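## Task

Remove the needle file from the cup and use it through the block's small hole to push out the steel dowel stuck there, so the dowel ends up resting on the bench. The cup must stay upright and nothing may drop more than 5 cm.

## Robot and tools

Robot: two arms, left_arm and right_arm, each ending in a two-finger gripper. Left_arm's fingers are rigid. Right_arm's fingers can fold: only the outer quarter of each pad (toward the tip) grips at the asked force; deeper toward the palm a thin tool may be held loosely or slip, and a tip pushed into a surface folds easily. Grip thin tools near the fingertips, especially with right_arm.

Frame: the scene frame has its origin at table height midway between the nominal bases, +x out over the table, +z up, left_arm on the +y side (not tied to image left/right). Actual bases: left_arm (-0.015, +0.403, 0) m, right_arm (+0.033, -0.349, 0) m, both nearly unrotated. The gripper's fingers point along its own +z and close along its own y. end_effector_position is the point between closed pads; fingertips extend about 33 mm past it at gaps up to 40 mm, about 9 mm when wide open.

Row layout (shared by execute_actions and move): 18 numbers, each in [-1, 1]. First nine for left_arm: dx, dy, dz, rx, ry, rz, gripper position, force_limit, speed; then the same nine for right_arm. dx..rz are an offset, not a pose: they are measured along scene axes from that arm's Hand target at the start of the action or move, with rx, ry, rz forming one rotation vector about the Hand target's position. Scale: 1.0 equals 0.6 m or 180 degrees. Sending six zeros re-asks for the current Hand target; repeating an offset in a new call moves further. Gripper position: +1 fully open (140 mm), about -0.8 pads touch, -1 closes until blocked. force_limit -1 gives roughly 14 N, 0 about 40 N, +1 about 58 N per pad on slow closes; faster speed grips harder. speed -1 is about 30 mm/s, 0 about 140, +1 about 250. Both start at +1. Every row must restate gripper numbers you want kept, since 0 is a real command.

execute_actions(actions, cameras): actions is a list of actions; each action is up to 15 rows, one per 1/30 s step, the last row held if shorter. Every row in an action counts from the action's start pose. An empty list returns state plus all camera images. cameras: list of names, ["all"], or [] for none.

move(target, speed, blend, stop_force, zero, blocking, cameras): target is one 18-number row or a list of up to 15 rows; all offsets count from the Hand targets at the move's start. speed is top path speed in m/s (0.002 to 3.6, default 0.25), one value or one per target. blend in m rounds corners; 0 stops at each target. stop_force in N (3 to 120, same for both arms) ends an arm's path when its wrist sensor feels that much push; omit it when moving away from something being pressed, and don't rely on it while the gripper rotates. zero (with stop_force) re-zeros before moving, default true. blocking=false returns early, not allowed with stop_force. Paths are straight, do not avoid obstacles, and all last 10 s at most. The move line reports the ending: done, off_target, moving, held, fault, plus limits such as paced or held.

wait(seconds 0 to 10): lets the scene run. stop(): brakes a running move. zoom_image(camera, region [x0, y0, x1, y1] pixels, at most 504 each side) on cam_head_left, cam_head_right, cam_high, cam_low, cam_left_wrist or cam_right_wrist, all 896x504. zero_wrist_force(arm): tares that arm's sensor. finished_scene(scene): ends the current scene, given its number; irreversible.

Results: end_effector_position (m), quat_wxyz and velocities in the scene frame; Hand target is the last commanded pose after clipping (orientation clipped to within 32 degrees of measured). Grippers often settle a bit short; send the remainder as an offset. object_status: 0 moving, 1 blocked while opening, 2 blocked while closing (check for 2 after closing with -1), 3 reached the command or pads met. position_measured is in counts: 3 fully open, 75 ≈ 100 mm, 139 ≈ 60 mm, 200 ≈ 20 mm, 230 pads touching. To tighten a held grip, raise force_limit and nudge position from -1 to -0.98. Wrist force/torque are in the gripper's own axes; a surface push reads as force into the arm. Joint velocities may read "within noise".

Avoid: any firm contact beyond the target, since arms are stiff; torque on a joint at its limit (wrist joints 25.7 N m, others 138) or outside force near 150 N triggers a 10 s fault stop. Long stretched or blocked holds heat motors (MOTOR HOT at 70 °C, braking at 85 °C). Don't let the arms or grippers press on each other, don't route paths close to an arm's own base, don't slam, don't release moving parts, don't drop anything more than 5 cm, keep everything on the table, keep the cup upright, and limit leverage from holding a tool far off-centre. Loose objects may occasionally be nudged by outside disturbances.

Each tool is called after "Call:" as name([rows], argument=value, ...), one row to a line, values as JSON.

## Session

Call:
execute_actions(actions=[])

Call:
zoom_image(camera="cam_high", region=[360, 140, 520, 290])

Call:
zoom_image(camera="cam_head_left", region=[400, 200, 600, 320])

Call:
zoom_image(camera="cam_low", region=[320, 220, 500, 300])

Scene clock: 0.00 s.
left_arm: end_effector_position=(+0.2156, -0.0495, +0.2478) position_measured=3 object_status=3 end_effector_quat_wxyz=(+0.001, -0.568, +0.799, -0.196) | right_arm: end_effector_position=(+0.3660, -0.1151, +0.1834) position_measured=3 object_status=3 end_effector_quat_wxyz=(-0.342, +0.329, +0.845, +0.245)
Joint positions: left_arm=[-1.508 -1.842 2.023 -2.094 -1.37 3.587] | right_arm=[-0.27 -1.568 1.93 -1.232 -1.006 0.315]
Joint velocities: within noise
Joint torques (N m): no reading
Wrist force (N): no reading
Wrist torque (N m): no reading
Wrist force, peak (N): no reading
Hand target: left_arm +0.2156, -0.0495, +0.2478; +0.001, -0.568, +0.799, -0.196 | right_arm +0.3660, -0.1151, +0.1834; -0.342, +0.329, +0.845, +0.245
Tool commands: left_gripper/position=+1.0 left_gripper/force_limit=+1.0 left_gripper/speed=+1.0 right_gripper/position=+1.0 right_gripper/force_limit=+1.0 right_gripper/speed=+1.0
camera_calibration:
cam_left_wrist: T_world_to_cam=[[-0.900685, 0.282799, -0.329836, 0.303674], [0.267855, 0.959158, 0.0909416, -0.0294222], [0.342083, -0.00643872, -0.939648, 0.299487], [0, 0, 0, 1]] pos_world=[0.178946, -0.0557299, 0.384251]
cam_right_wrist: T_world_to_cam=[[0.716212, 0.670445, 0.193763, -0.210428], [0.667264, -0.576529, -0.471563, -0.226286], [-0.204447, 0.467031, -0.860281, 0.429362], [0, 0, 0, 1]] pos_world=[0.389485, -0.189906, 0.303436]

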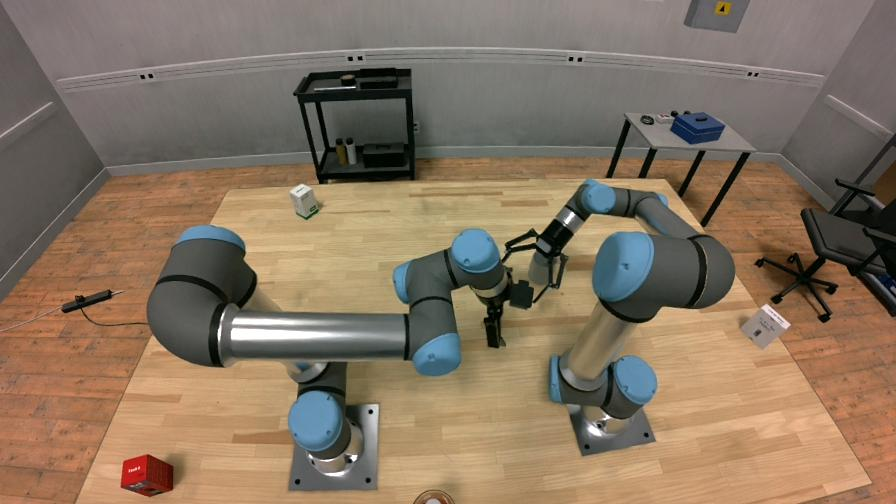

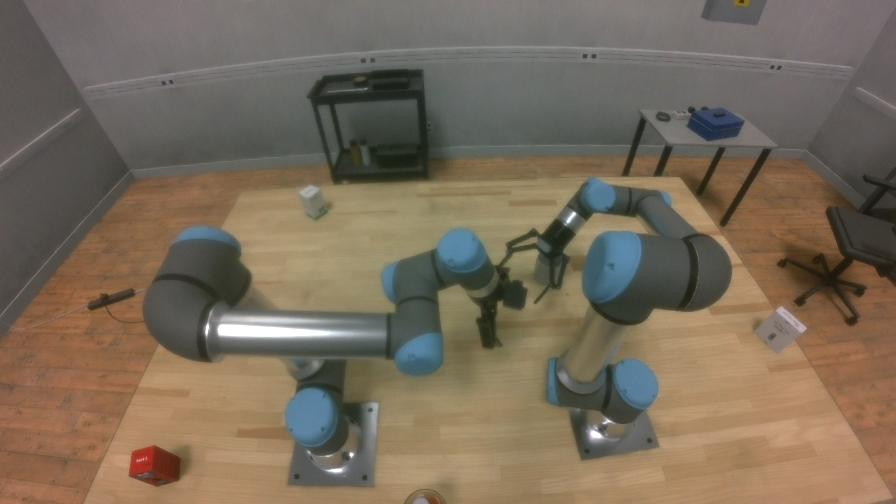

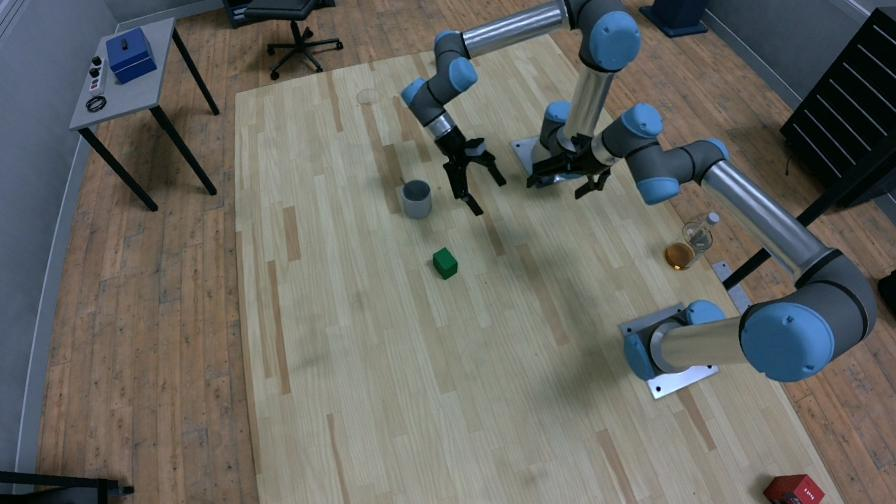

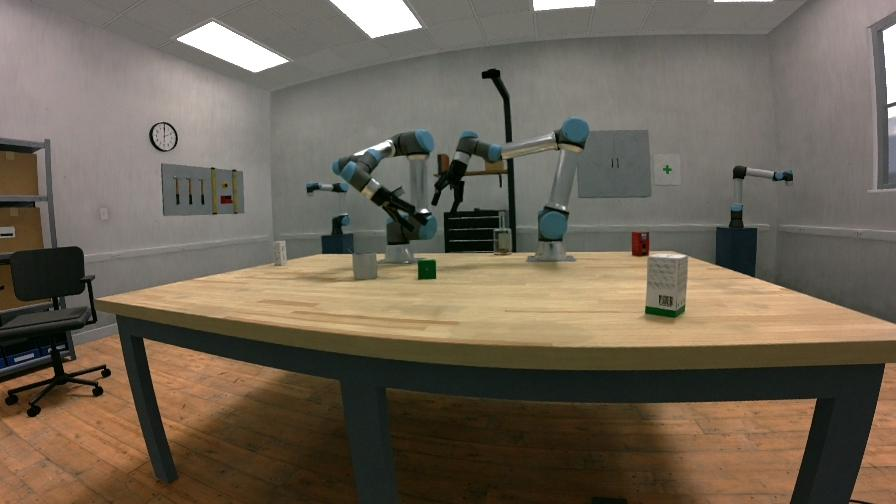

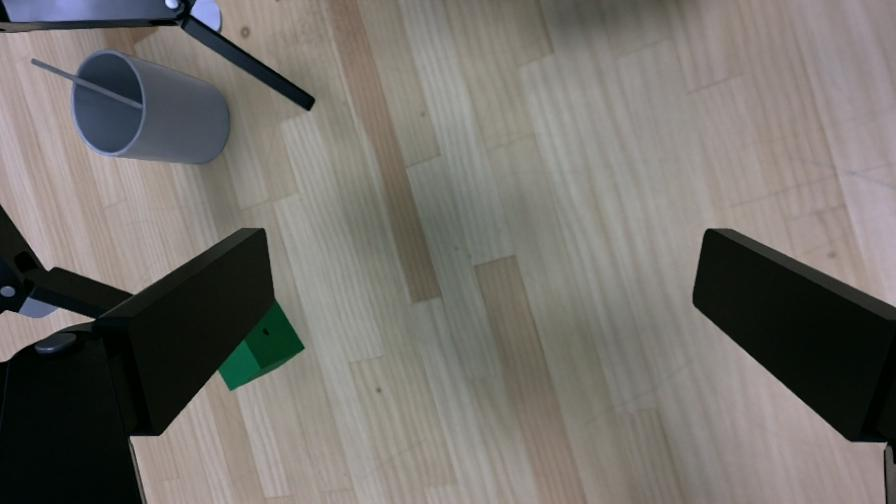

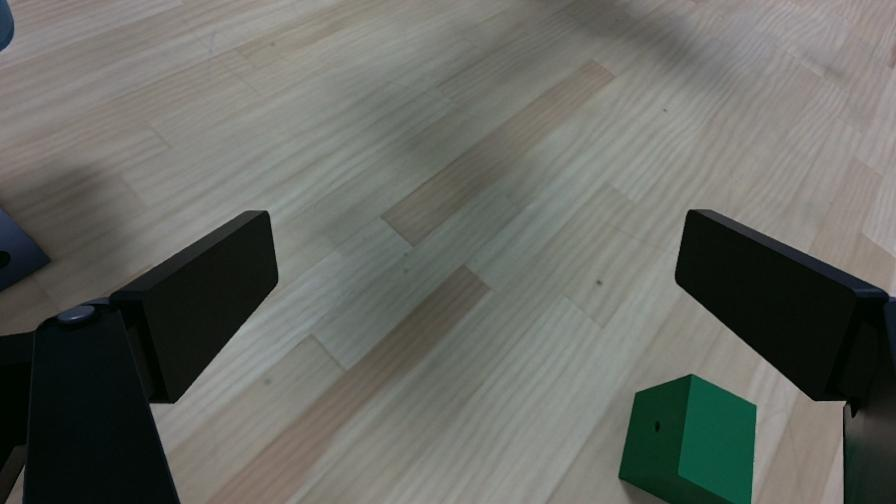

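Scaled by 3.150 from the camera's 896x504 image, which has a finer 1280x720 frame.

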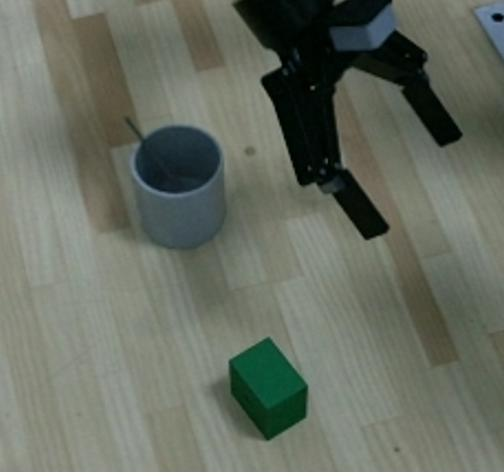

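Scaled by 2.520 from the camera's 896x504 image, which has a finer 1280x720 frame.

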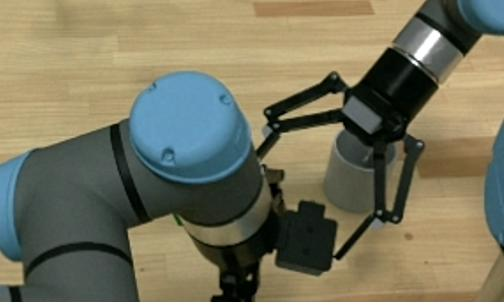

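Scaled by 2.800 from the camera's 896x504 image, which has a finer 1280x720 frame.

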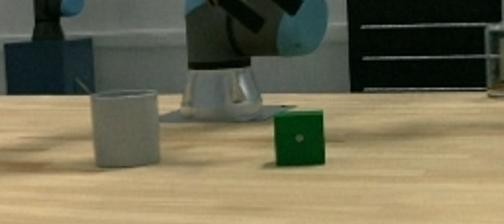

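Call:
zoom_image(camera="cam_right_wrist", region=[600, 350, 780, 504])

Call:
zoom_image(camera="cam_left_wrist", region=[200, 280, 320, 400])

Call:
zoom_image(camera="cam_left_wrist", region=[0, 30, 260, 180])

Call:
zoom_image(camera="cam_low", region=[400, 250, 450, 290])

Call:
zoom_image(camera="cam_high", region=[420, 235, 470, 285])

Scaled by 2.800 from the camera's 896x504 image, which has a finer 1280x720 frame.

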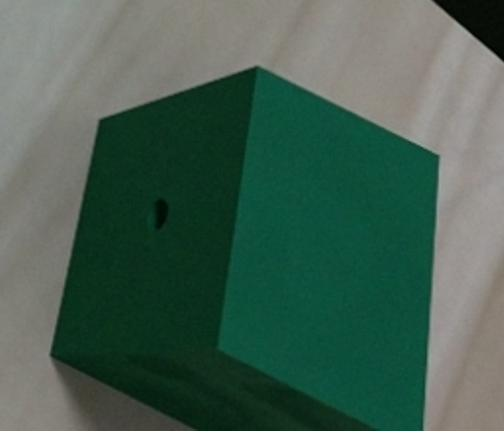

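Scaled by 4.200 from the camera's 896x504 image, which has a finer 1280x720 frame.

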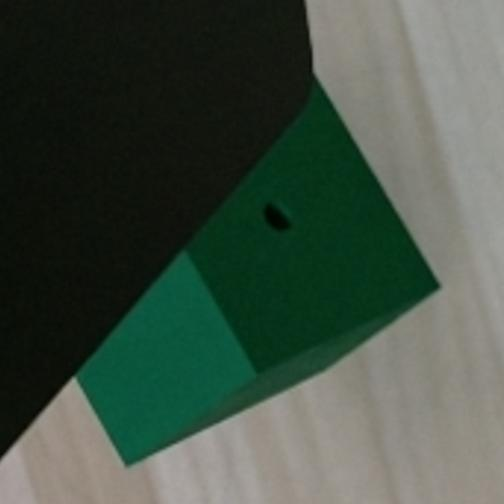

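Scaled by 1.938 from the camera's 896x504 image, which has a finer 1280x720 frame.

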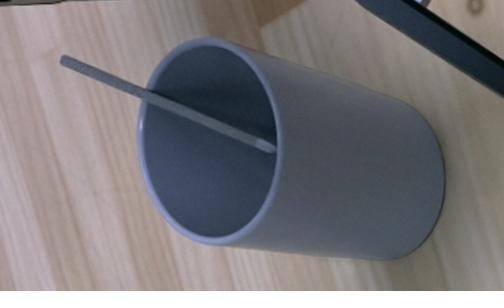

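Scaled by 10.080 from the camera's 896x504 image, which has a finer 1280x720 frame.

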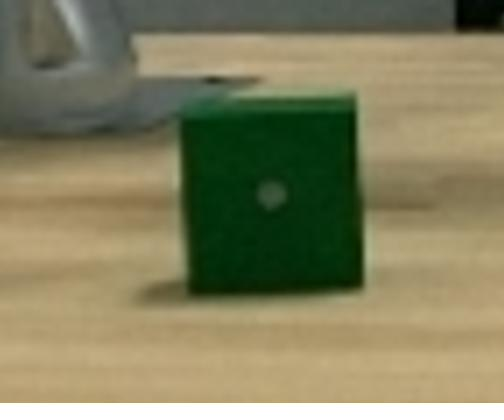

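Scaled by 10.080 from the camera's 896x504 image, which has a finer 1280x720 frame.

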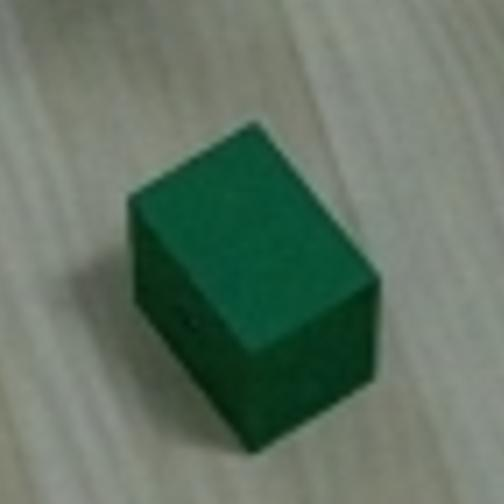

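Call:
zoom_image(camera="cam_left_wrist", region=[10, 40, 110, 110])

Call:
zoom_image(camera="cam_left_wrist", region=[80, 65, 180, 135])

Call:
zoom_image(camera="cam_high", region=[385, 165, 445, 225])

Scaled by 5.040 from the camera's 896x504 image, which has a finer 1280x720 frame.

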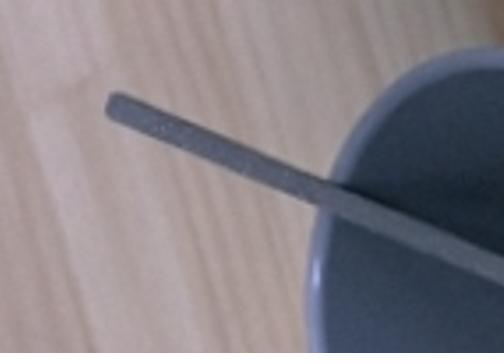

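Scaled by 5.040 from the camera's 896x504 image, which has a finer 1280x720 frame.

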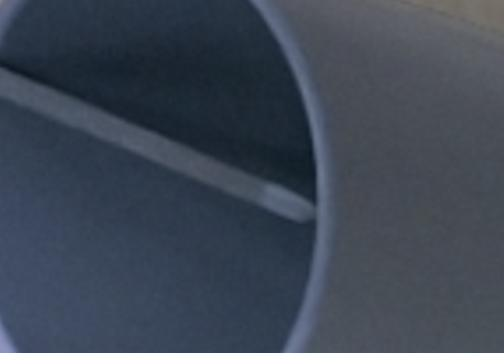

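Scaled by 8.400 from the camera's 896x504 image, which has a finer 1280x720 frame.

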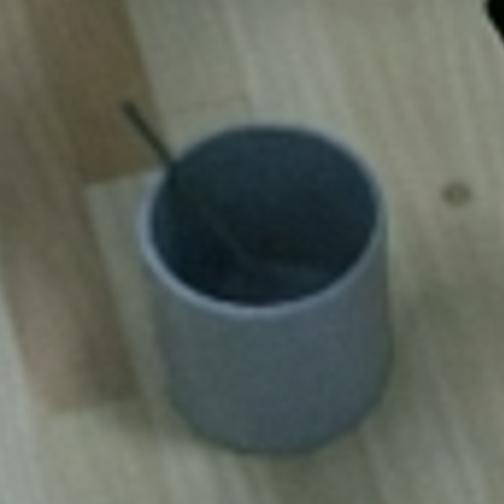

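Call:
move([
  [0,0,0,0,0,0,1,1,1,0.09,-0.2748,0.2443,-0.0308,-0.3133,0.5295,-0.2,1,0],
  [0.642,0.0682,-0.1688,0.146,0.3236,0.6857,1,1,1,0.09,-0.2748,0.2443,-0.0308,-0.3133,0.5295,-0.2,1,0],
  [0.642,0.0682,-0.1688,0.146,0.3236,0.6857,1,1,1,0.1753,-0.2233,-0.0182,0.1904,0.0948,-0.8688,-0.2,1,0],
], speed=0.5, blend=[0.02,0.02,0], cameras=["all"])

Scene clock: 53.17 s.
left_arm: end_effector_position=(+0.6008, -0.0086, +0.1465) position_measured=3 object_status=3 end_effector_quat_wxyz=(+0.050, +0.941, +0.157, -0.296) | right_arm: end_effector_position=(+0.4712, -0.2492, +0.1725) position_measured=154 object_status=3 end_effector_quat_wxyz=(+0.021, +0.818, -0.263, +0.511) end_effector_velocity=(+0.001, +0.000, +0.001) end_effector_angular_velocity=(-0.001, -0.004, +0.001)
Joint positions: left_arm=[-0.591 -0.5 0.309 -0.974 -2.04 2.33] | right_arm=[0.241 -1.582 2.68 -3.644 -2.13 -2.526]
Joint velocities: left_arm=[within noise] | right_arm=[-0.001 0.001 0 -0.006 0 -0.003]
Joint torques (N m): left_arm=[5.98 -67.08 -11.74 -3.6 -2.48 -1.76] | right_arm=[12.46 -6.28 -18.79 -5.7 -2.49 -0.99]
Wrist force (N): left_arm=[0.1 -1.1 1.3] | right_arm=[-1.3 1.8 -1.2]
Wrist torque (N m): left_arm=[-0.36 -0.23 -0.26] | right_arm=[0.37 0.20 -0.02]
Wrist force, peak (N): left_arm=[2.1 -1.4 1.0] | right_arm=[-2.2 2.3 -1.1]
Hand target: left_arm +0.6008, -0.0086, +0.1465; +0.050, +0.941, +0.157, -0.296 | right_arm +0.4712, -0.2491, +0.1725; +0.021, +0.818, -0.263, +0.511
Off the commanded pose: left_arm 0.000 m, 0 deg | right_arm 0.000 m, 0 deg.
move: done
camera_calibration:
cam_left_wrist: T_world_to_cam=[[0.309765, -0.950798, -0.00538613, -0.179739], [-0.559079, -0.186721, 0.807816, 0.219348], [-0.769075, -0.247222, -0.589411, 0.687006], [0, 0, 0, 1]] pos_world=[0.706669, 0.0399038, 0.226768]
cam_right_wrist: T_world_to_cam=[[-0.444154, -0.866408, -0.228176, 0.0427815], [-0.606225, 0.478142, -0.635509, 0.512181], [0.65971, -0.143938, -0.737607, -0.0765244], [0, 0, 0, 1]] pos_world=[0.379983, -0.218844, 0.278812]

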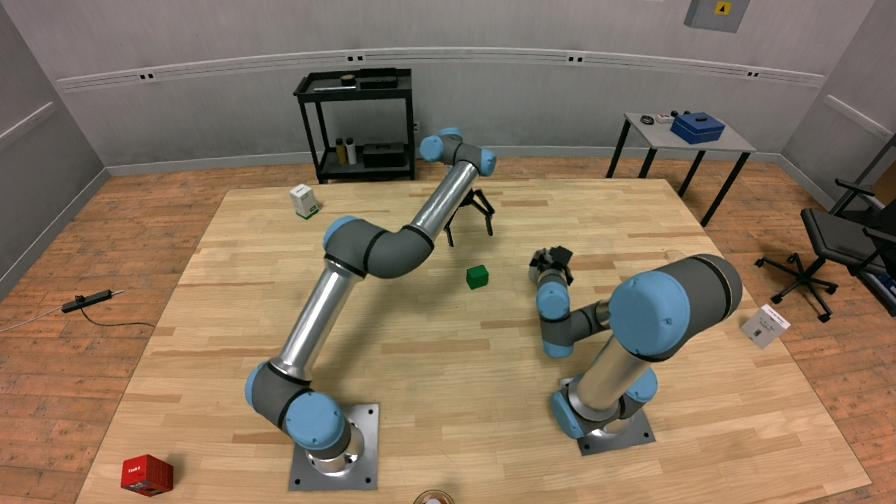

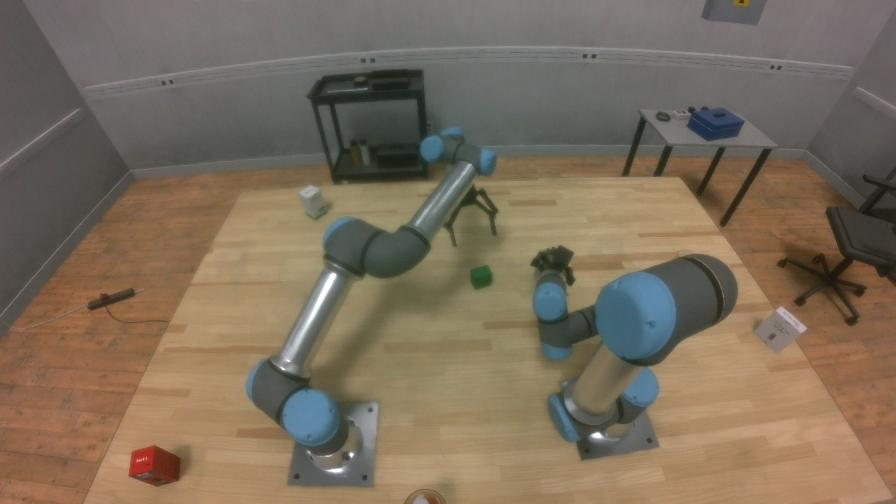

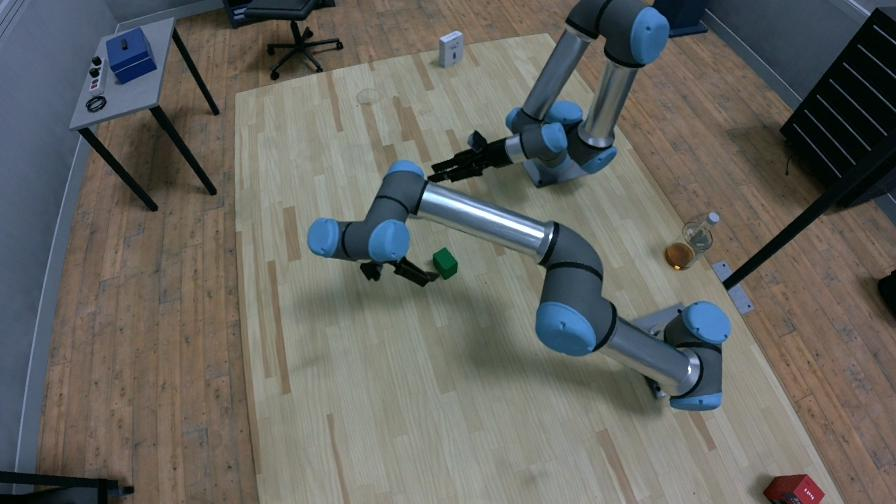

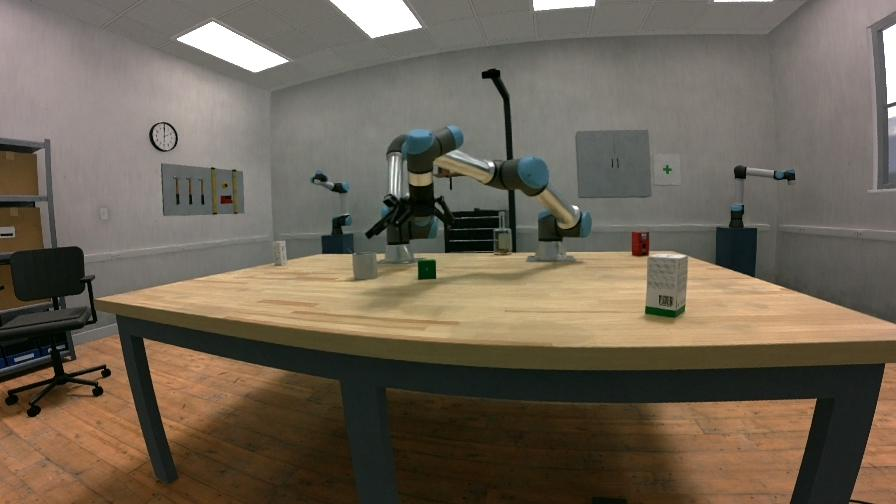

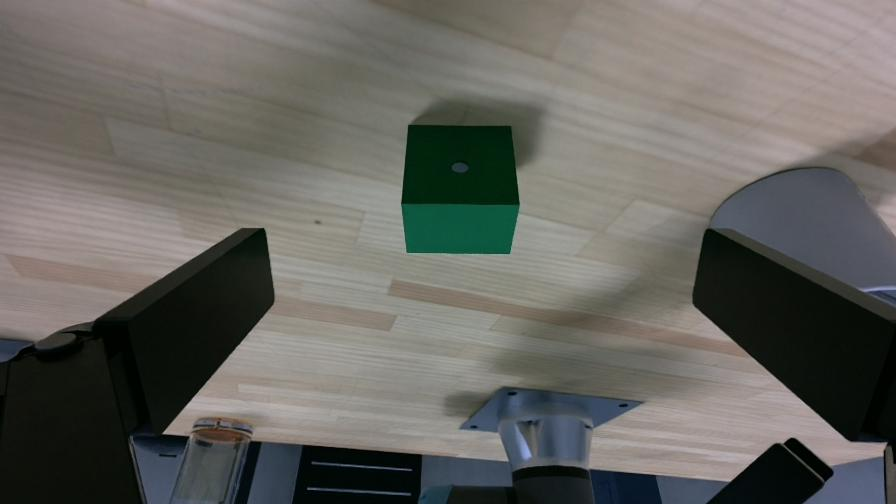

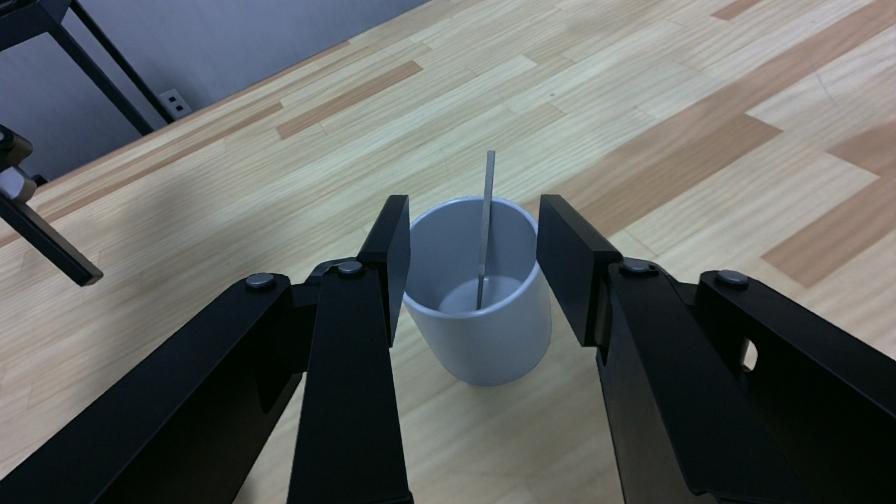

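Call:
zoom_image(camera="cam_right_wrist", region=[430, 130, 560, 260])

Call:
zoom_image(camera="cam_right_wrist", region=[430, 220, 560, 350])

Call:
zoom_image(camera="cam_left_wrist", region=[395, 115, 530, 260])

Scaled by 3.877 from the camera's 896x504 image, which has a finer 1280x720 frame.

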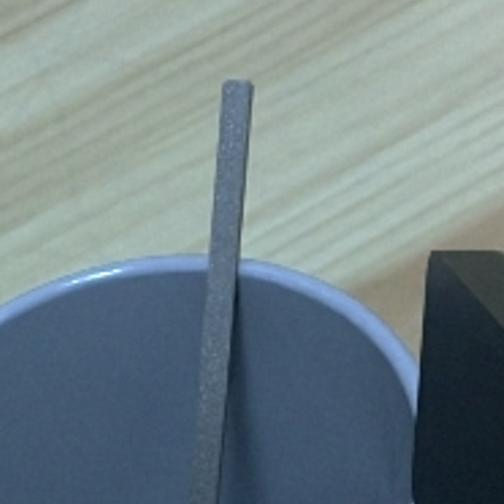

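Scaled by 3.877 from the camera's 896x504 image, which has a finer 1280x720 frame.

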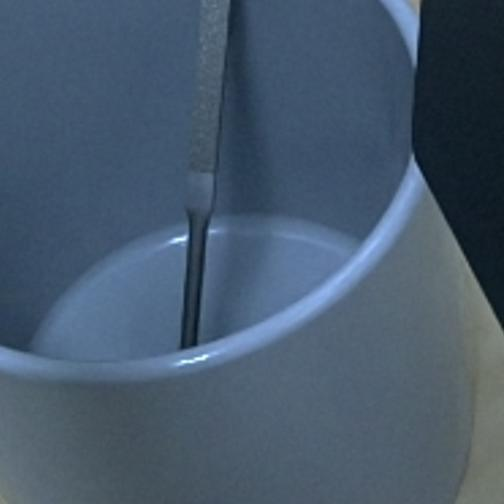

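Scaled by 3.476 from the camera's 896x504 image, which has a finer 1280x720 frame.

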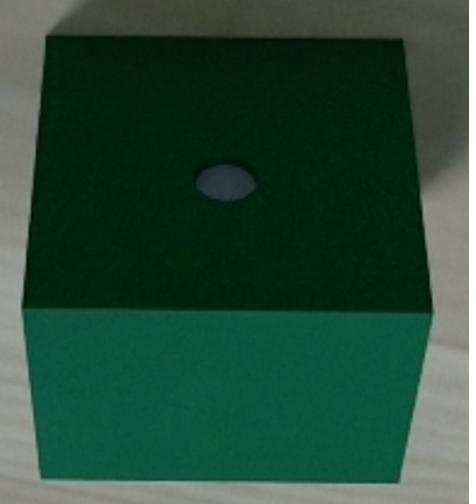

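Call:
move(target=[-0.1008,-0.026,0.0058,-0.0852,0.087,0.4325,1,1,1,0.0783,-0.061,-0.0357,0,0,0,-0.2,1,0], speed=0.3, cameras=["cam_left_wrist","cam_right_wrist","cam_high"])

Call:
zoom_image(camera="cam_right_wrist", region=[370, 130, 570, 290])

Call:
zoom_image(camera="cam_left_wrist", region=[310, 240, 510, 400])

Scene clock: 83.97 s.
left_arm: end_effector_position=(+0.5402, -0.0242, +0.1500) position_measured=3 object_status=3 end_effector_quat_wxyz=(+0.319, +0.574, +0.677, -0.332) | right_arm: end_effector_position=(+0.5182, -0.2857, +0.1511) position_measured=154 object_status=3 end_effector_quat_wxyz=(+0.021, +0.818, -0.263, +0.511)
Joint positions: left_arm=[-0.56 -1.099 1.874 -3.027 -2.306 0.589] | right_arm=[0.05 -1.43 2.658 -3.827 -1.968 -2.643]
Joint torques (N m): left_arm=[6.18 -30.81 -23.55 -5.31 -1.4 -2.09] | right_arm=[12.49 -23.29 -5.02 -0.58 -3.18 1.72]
Wrist force (N): left_arm=[-0.6 -1.4 2.1] | right_arm=[-1.5 1.3 -1.0]
Wrist torque (N m): left_arm=[-0.54 -0.25 -0.26] | right_arm=[0.24 0.23 0.14]
Wrist force, peak (N): left_arm=[-0.2 -2.2 2.2] | right_arm=[-1.3 1.8 -1.5]
Hand target: left_arm +0.5403, -0.0242, +0.1500; +0.319, +0.574, +0.677, -0.332 | right_arm +0.5181, -0.2857, +0.1511; +0.021, +0.818, -0.263, +0.511
Off the commanded pose: left_arm 0.000 m, 0 deg | right_arm 0.000 m, 0 deg.
move: done
camera_calibration:
cam_left_wrist: T_world_to_cam=[[0.991316, 0.101974, -0.0830247, -0.506895], [0.108042, -0.27171, 0.956295, -0.205001], [0.0749585, -0.956961, -0.280368, 0.119127], [0, 0, 0, 1]] pos_world=[0.515712, 0.10999, 0.187356]
cam_right_wrist: T_world_to_cam=[[-0.443918, -0.866519, -0.228215, 0.0269429], [-0.606211, 0.477973, -0.635649, 0.544561], [0.659882, -0.14383, -0.737474, -0.128664], [0, 0, 0, 1]] pos_world=[0.426983, -0.255445, 0.257411]
Images, in order (width x height): cam_high 896x504, cam_left_wrist 896x504, cam_right_wrist 896x504.

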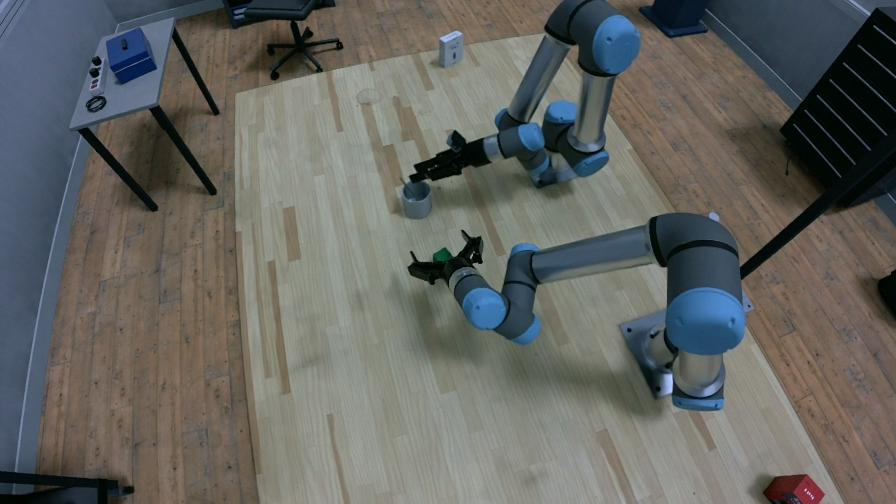

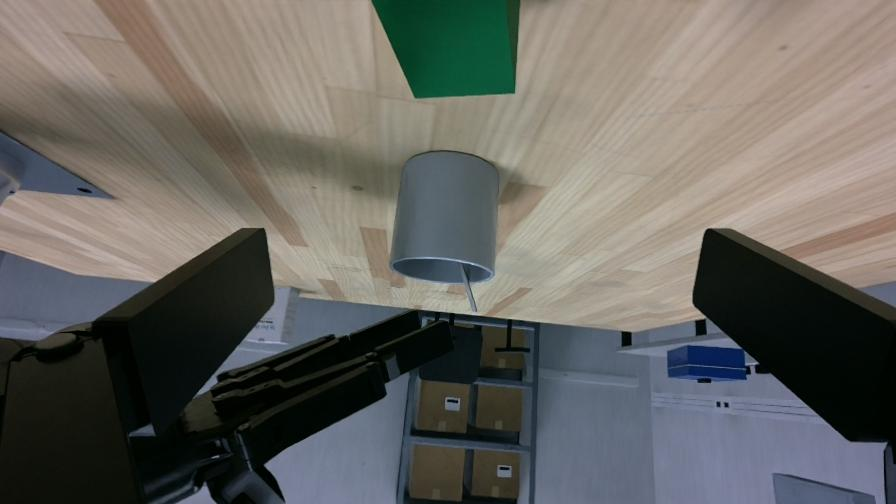

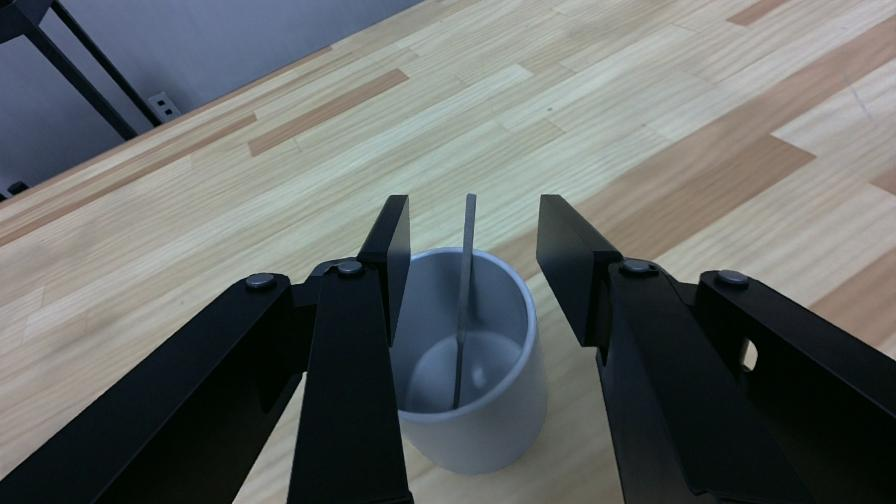

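Scaled by 2.520 from the camera's 896x504 image, which has a finer 1280x720 frame.

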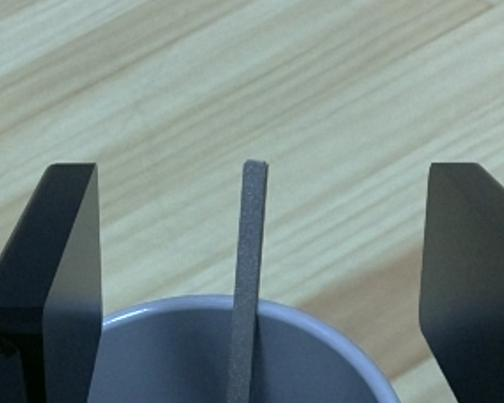

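Scaled by 2.520 from the camera's 896x504 image, which has a finer 1280x720 frame.

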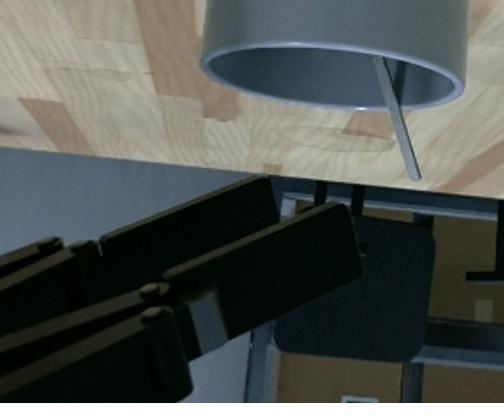

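Call:
move(target=[0,0,0,0,0,0,1,1,1,0.0417,-0.0109,-0.0396,0.0174,-0.0063,-0.01,-0.2,1,0], speed=0.08, cameras=["cam_left_wrist","cam_right_wrist"])

Call:
zoom_image(camera="cam_right_wrist", region=[370, 130, 570, 290])

Call:
zoom_image(camera="cam_left_wrist", region=[310, 240, 510, 400])

Scene clock: 94.57 s.
left_arm: end_effector_position=(+0.5403, -0.0242, +0.1500) position_measured=3 object_status=3 end_effector_quat_wxyz=(+0.319, +0.574, +0.677, -0.332) | right_arm: end_effector_position=(+0.5432, -0.2923, +0.1274) position_measured=154 object_status=3 end_effector_quat_wxyz=(+0.004, +0.809, -0.290, +0.512)
Joint positions: left_arm=[-0.56 -1.099 1.874 -3.027 -2.306 0.589] | right_arm=[0.015 -1.289 2.618 -3.935 -1.938 -2.595]
Joint torques (N m): left_arm=[5.86 -29.5 -14.4 -3.94 -0.25 -0.57] | right_arm=[12.71 -18.05 -2.24 -0.97 -3.17 -1.66]
Wrist force (N): left_arm=[-0.5 -1.3 2.2] | right_arm=[-1.1 1.3 -0.6]
Wrist torque (N m): left_arm=[-0.50 -0.27 -0.24] | right_arm=[0.23 0.12 0.06]
Wrist force, peak (N): left_arm=[-0.4 -1.5 2.5] | right_arm=[-0.8 1.8 -2.1]
Hand target: left_arm +0.5403, -0.0242, +0.1500; +0.319, +0.574, +0.677, -0.332 | right_arm +0.5432, -0.2922, +0.1273; +0.004, +0.809, -0.290, +0.512
Off the commanded pose: left_arm 0.000 m, 0 deg | right_arm 0.000 m, 0 deg.
move: done
camera_calibration:
cam_left_wrist: T_world_to_cam=[[0.991302, 0.102156, -0.0829715, -0.506918], [0.108033, -0.271598, 0.956328, -0.205015], [0.0751595, -0.956974, -0.280272, 0.119007], [0, 0, 0, 1]] pos_world=[0.515713, 0.10999, 0.187356]
cam_right_wrist: T_world_to_cam=[[-0.465622, -0.83821, -0.2839, 0.0541467], [-0.577881, 0.530937, -0.619806, 0.545843], [0.670261, -0.124535, -0.731602, -0.164347], [0, 0, 0, 1]] pos_world=[0.450799, -0.264889, 0.233453]
Images, in order (width x height): cam_left_wrist 896x504, cam_right_wrist 896x504.

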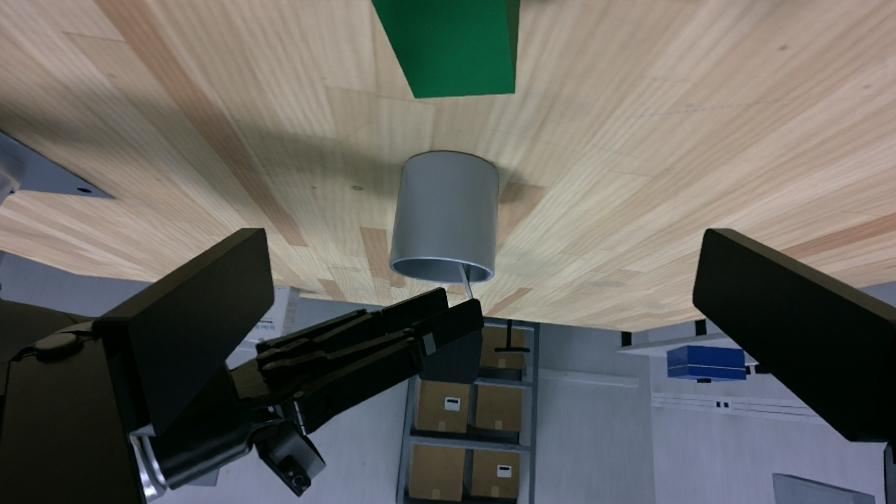

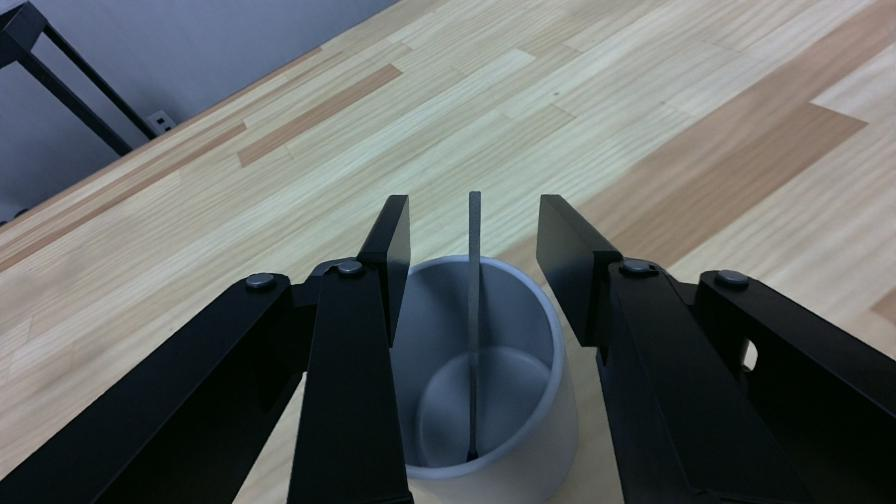

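Scaled by 2.520 from the camera's 896x504 image, which has a finer 1280x720 frame.

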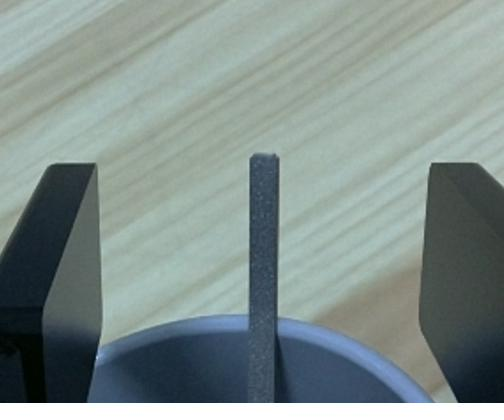

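Scaled by 2.520 from the camera's 896x504 image, which has a finer 1280x720 frame.

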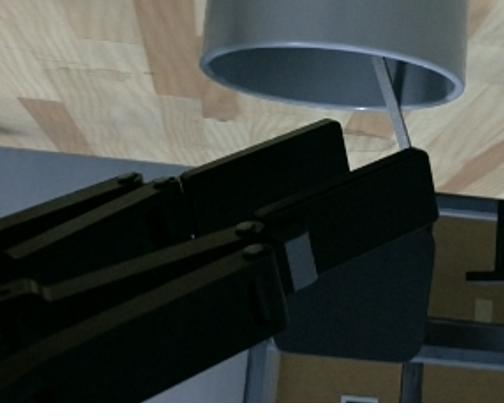

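Call:
move(target=[0,0,0,0,0,0,1,1,1,0.0202,-0.0065,-0.0152,0,0,0,-0.2,1,0], speed=0.04, stop_force=6, cameras=["cam_left_wrist","cam_right_wrist"])

Call:
zoom_image(camera="cam_right_wrist", region=[370, 130, 570, 290])

Call:
zoom_image(camera="cam_left_wrist", region=[310, 240, 510, 400])

Scene clock: 100.33 s.
left_arm: end_effector_position=(+0.5403, -0.0242, +0.1500) position_measured=3 object_status=3 end_effector_quat_wxyz=(+0.319, +0.574, +0.677, -0.332) | right_arm: end_effector_position=(+0.5553, -0.2961, +0.1182) position_measured=154 object_status=3 end_effector_quat_wxyz=(+0.004, +0.809, -0.290, +0.512)
Joint positions: left_arm=[-0.56 -1.099 1.874 -3.027 -2.306 0.589] | right_arm=[-0.002 -1.237 2.596 -3.968 -1.924 -2.605]
Joint torques (N m): left_arm=[5.86 -30.08 -25.58 -2.9 -2.37 1.39] | right_arm=[12.45 -28.34 -1.05 -0.47 -3.09 1.44]
Wrist force (N): left_arm=[-0.4 -1.1 1.9] | right_arm=[-1.0 1.5 -0.6]
Wrist torque (N m): left_arm=[-0.47 -0.29 -0.24] | right_arm=[0.28 0.11 0.11]
Wrist force, peak (N): left_arm=[-0.6 -1.3 2.3] | right_arm=[-1.1 1.7 -1.1]
Hand target: left_arm +0.5403, -0.0242, +0.1500; +0.319, +0.574, +0.677, -0.332 | right_arm +0.5553, -0.2961, +0.1182; +0.004, +0.809, -0.290, +0.512
Off the commanded pose: left_arm 0.000 m, 0 deg | right_arm 0.000 m, 0 deg.
move: done
camera_calibration:
cam_left_wrist: T_world_to_cam=[[0.991301, 0.102164, -0.0829696, -0.506919], [0.108041, -0.271689, 0.956301, -0.205003], [0.0751573, -0.956947, -0.280364, 0.119022], [0, 0, 0, 1]] pos_world=[0.515713, 0.109989, 0.187356]
cam_right_wrist: T_world_to_cam=[[-0.465634, -0.838236, -0.283805, 0.0538764], [-0.577992, 0.530897, -0.619737, 0.549229], [0.670157, -0.124534, -0.731697, -0.179603], [0, 0, 0, 1]] pos_world=[0.462899, -0.268789, 0.224253]
Images, in order (width x height): cam_left_wrist 896x504, cam_right_wrist 896x504.

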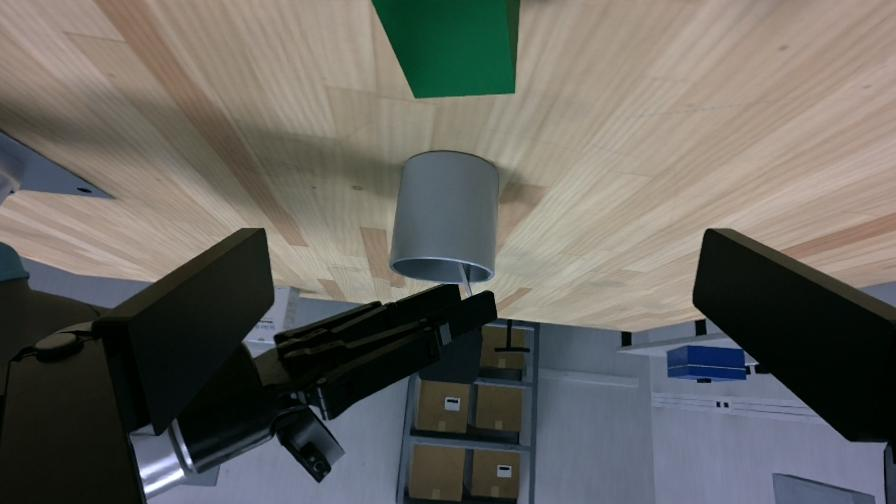

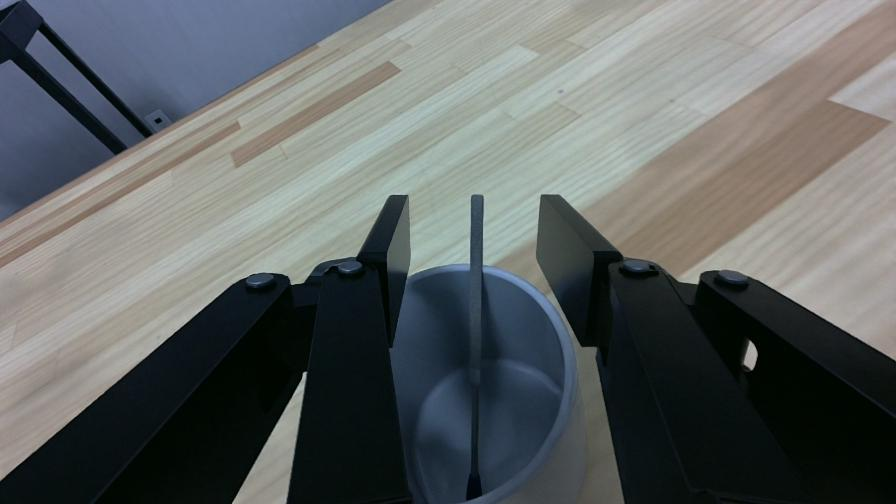

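Scaled by 2.520 from the camera's 896x504 image, which has a finer 1280x720 frame.

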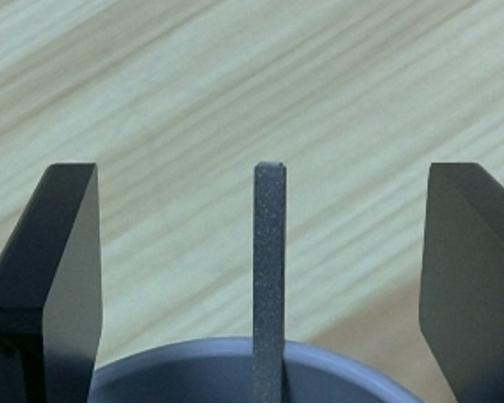

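Scaled by 2.520 from the camera's 896x504 image, which has a finer 1280x720 frame.

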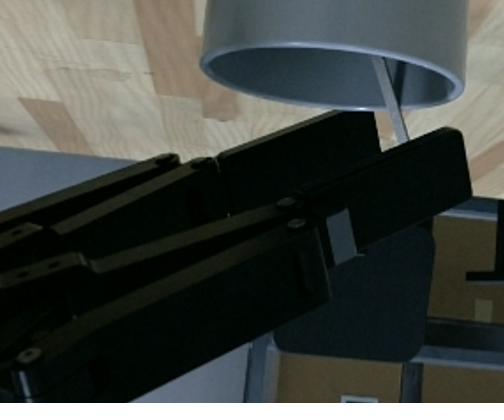

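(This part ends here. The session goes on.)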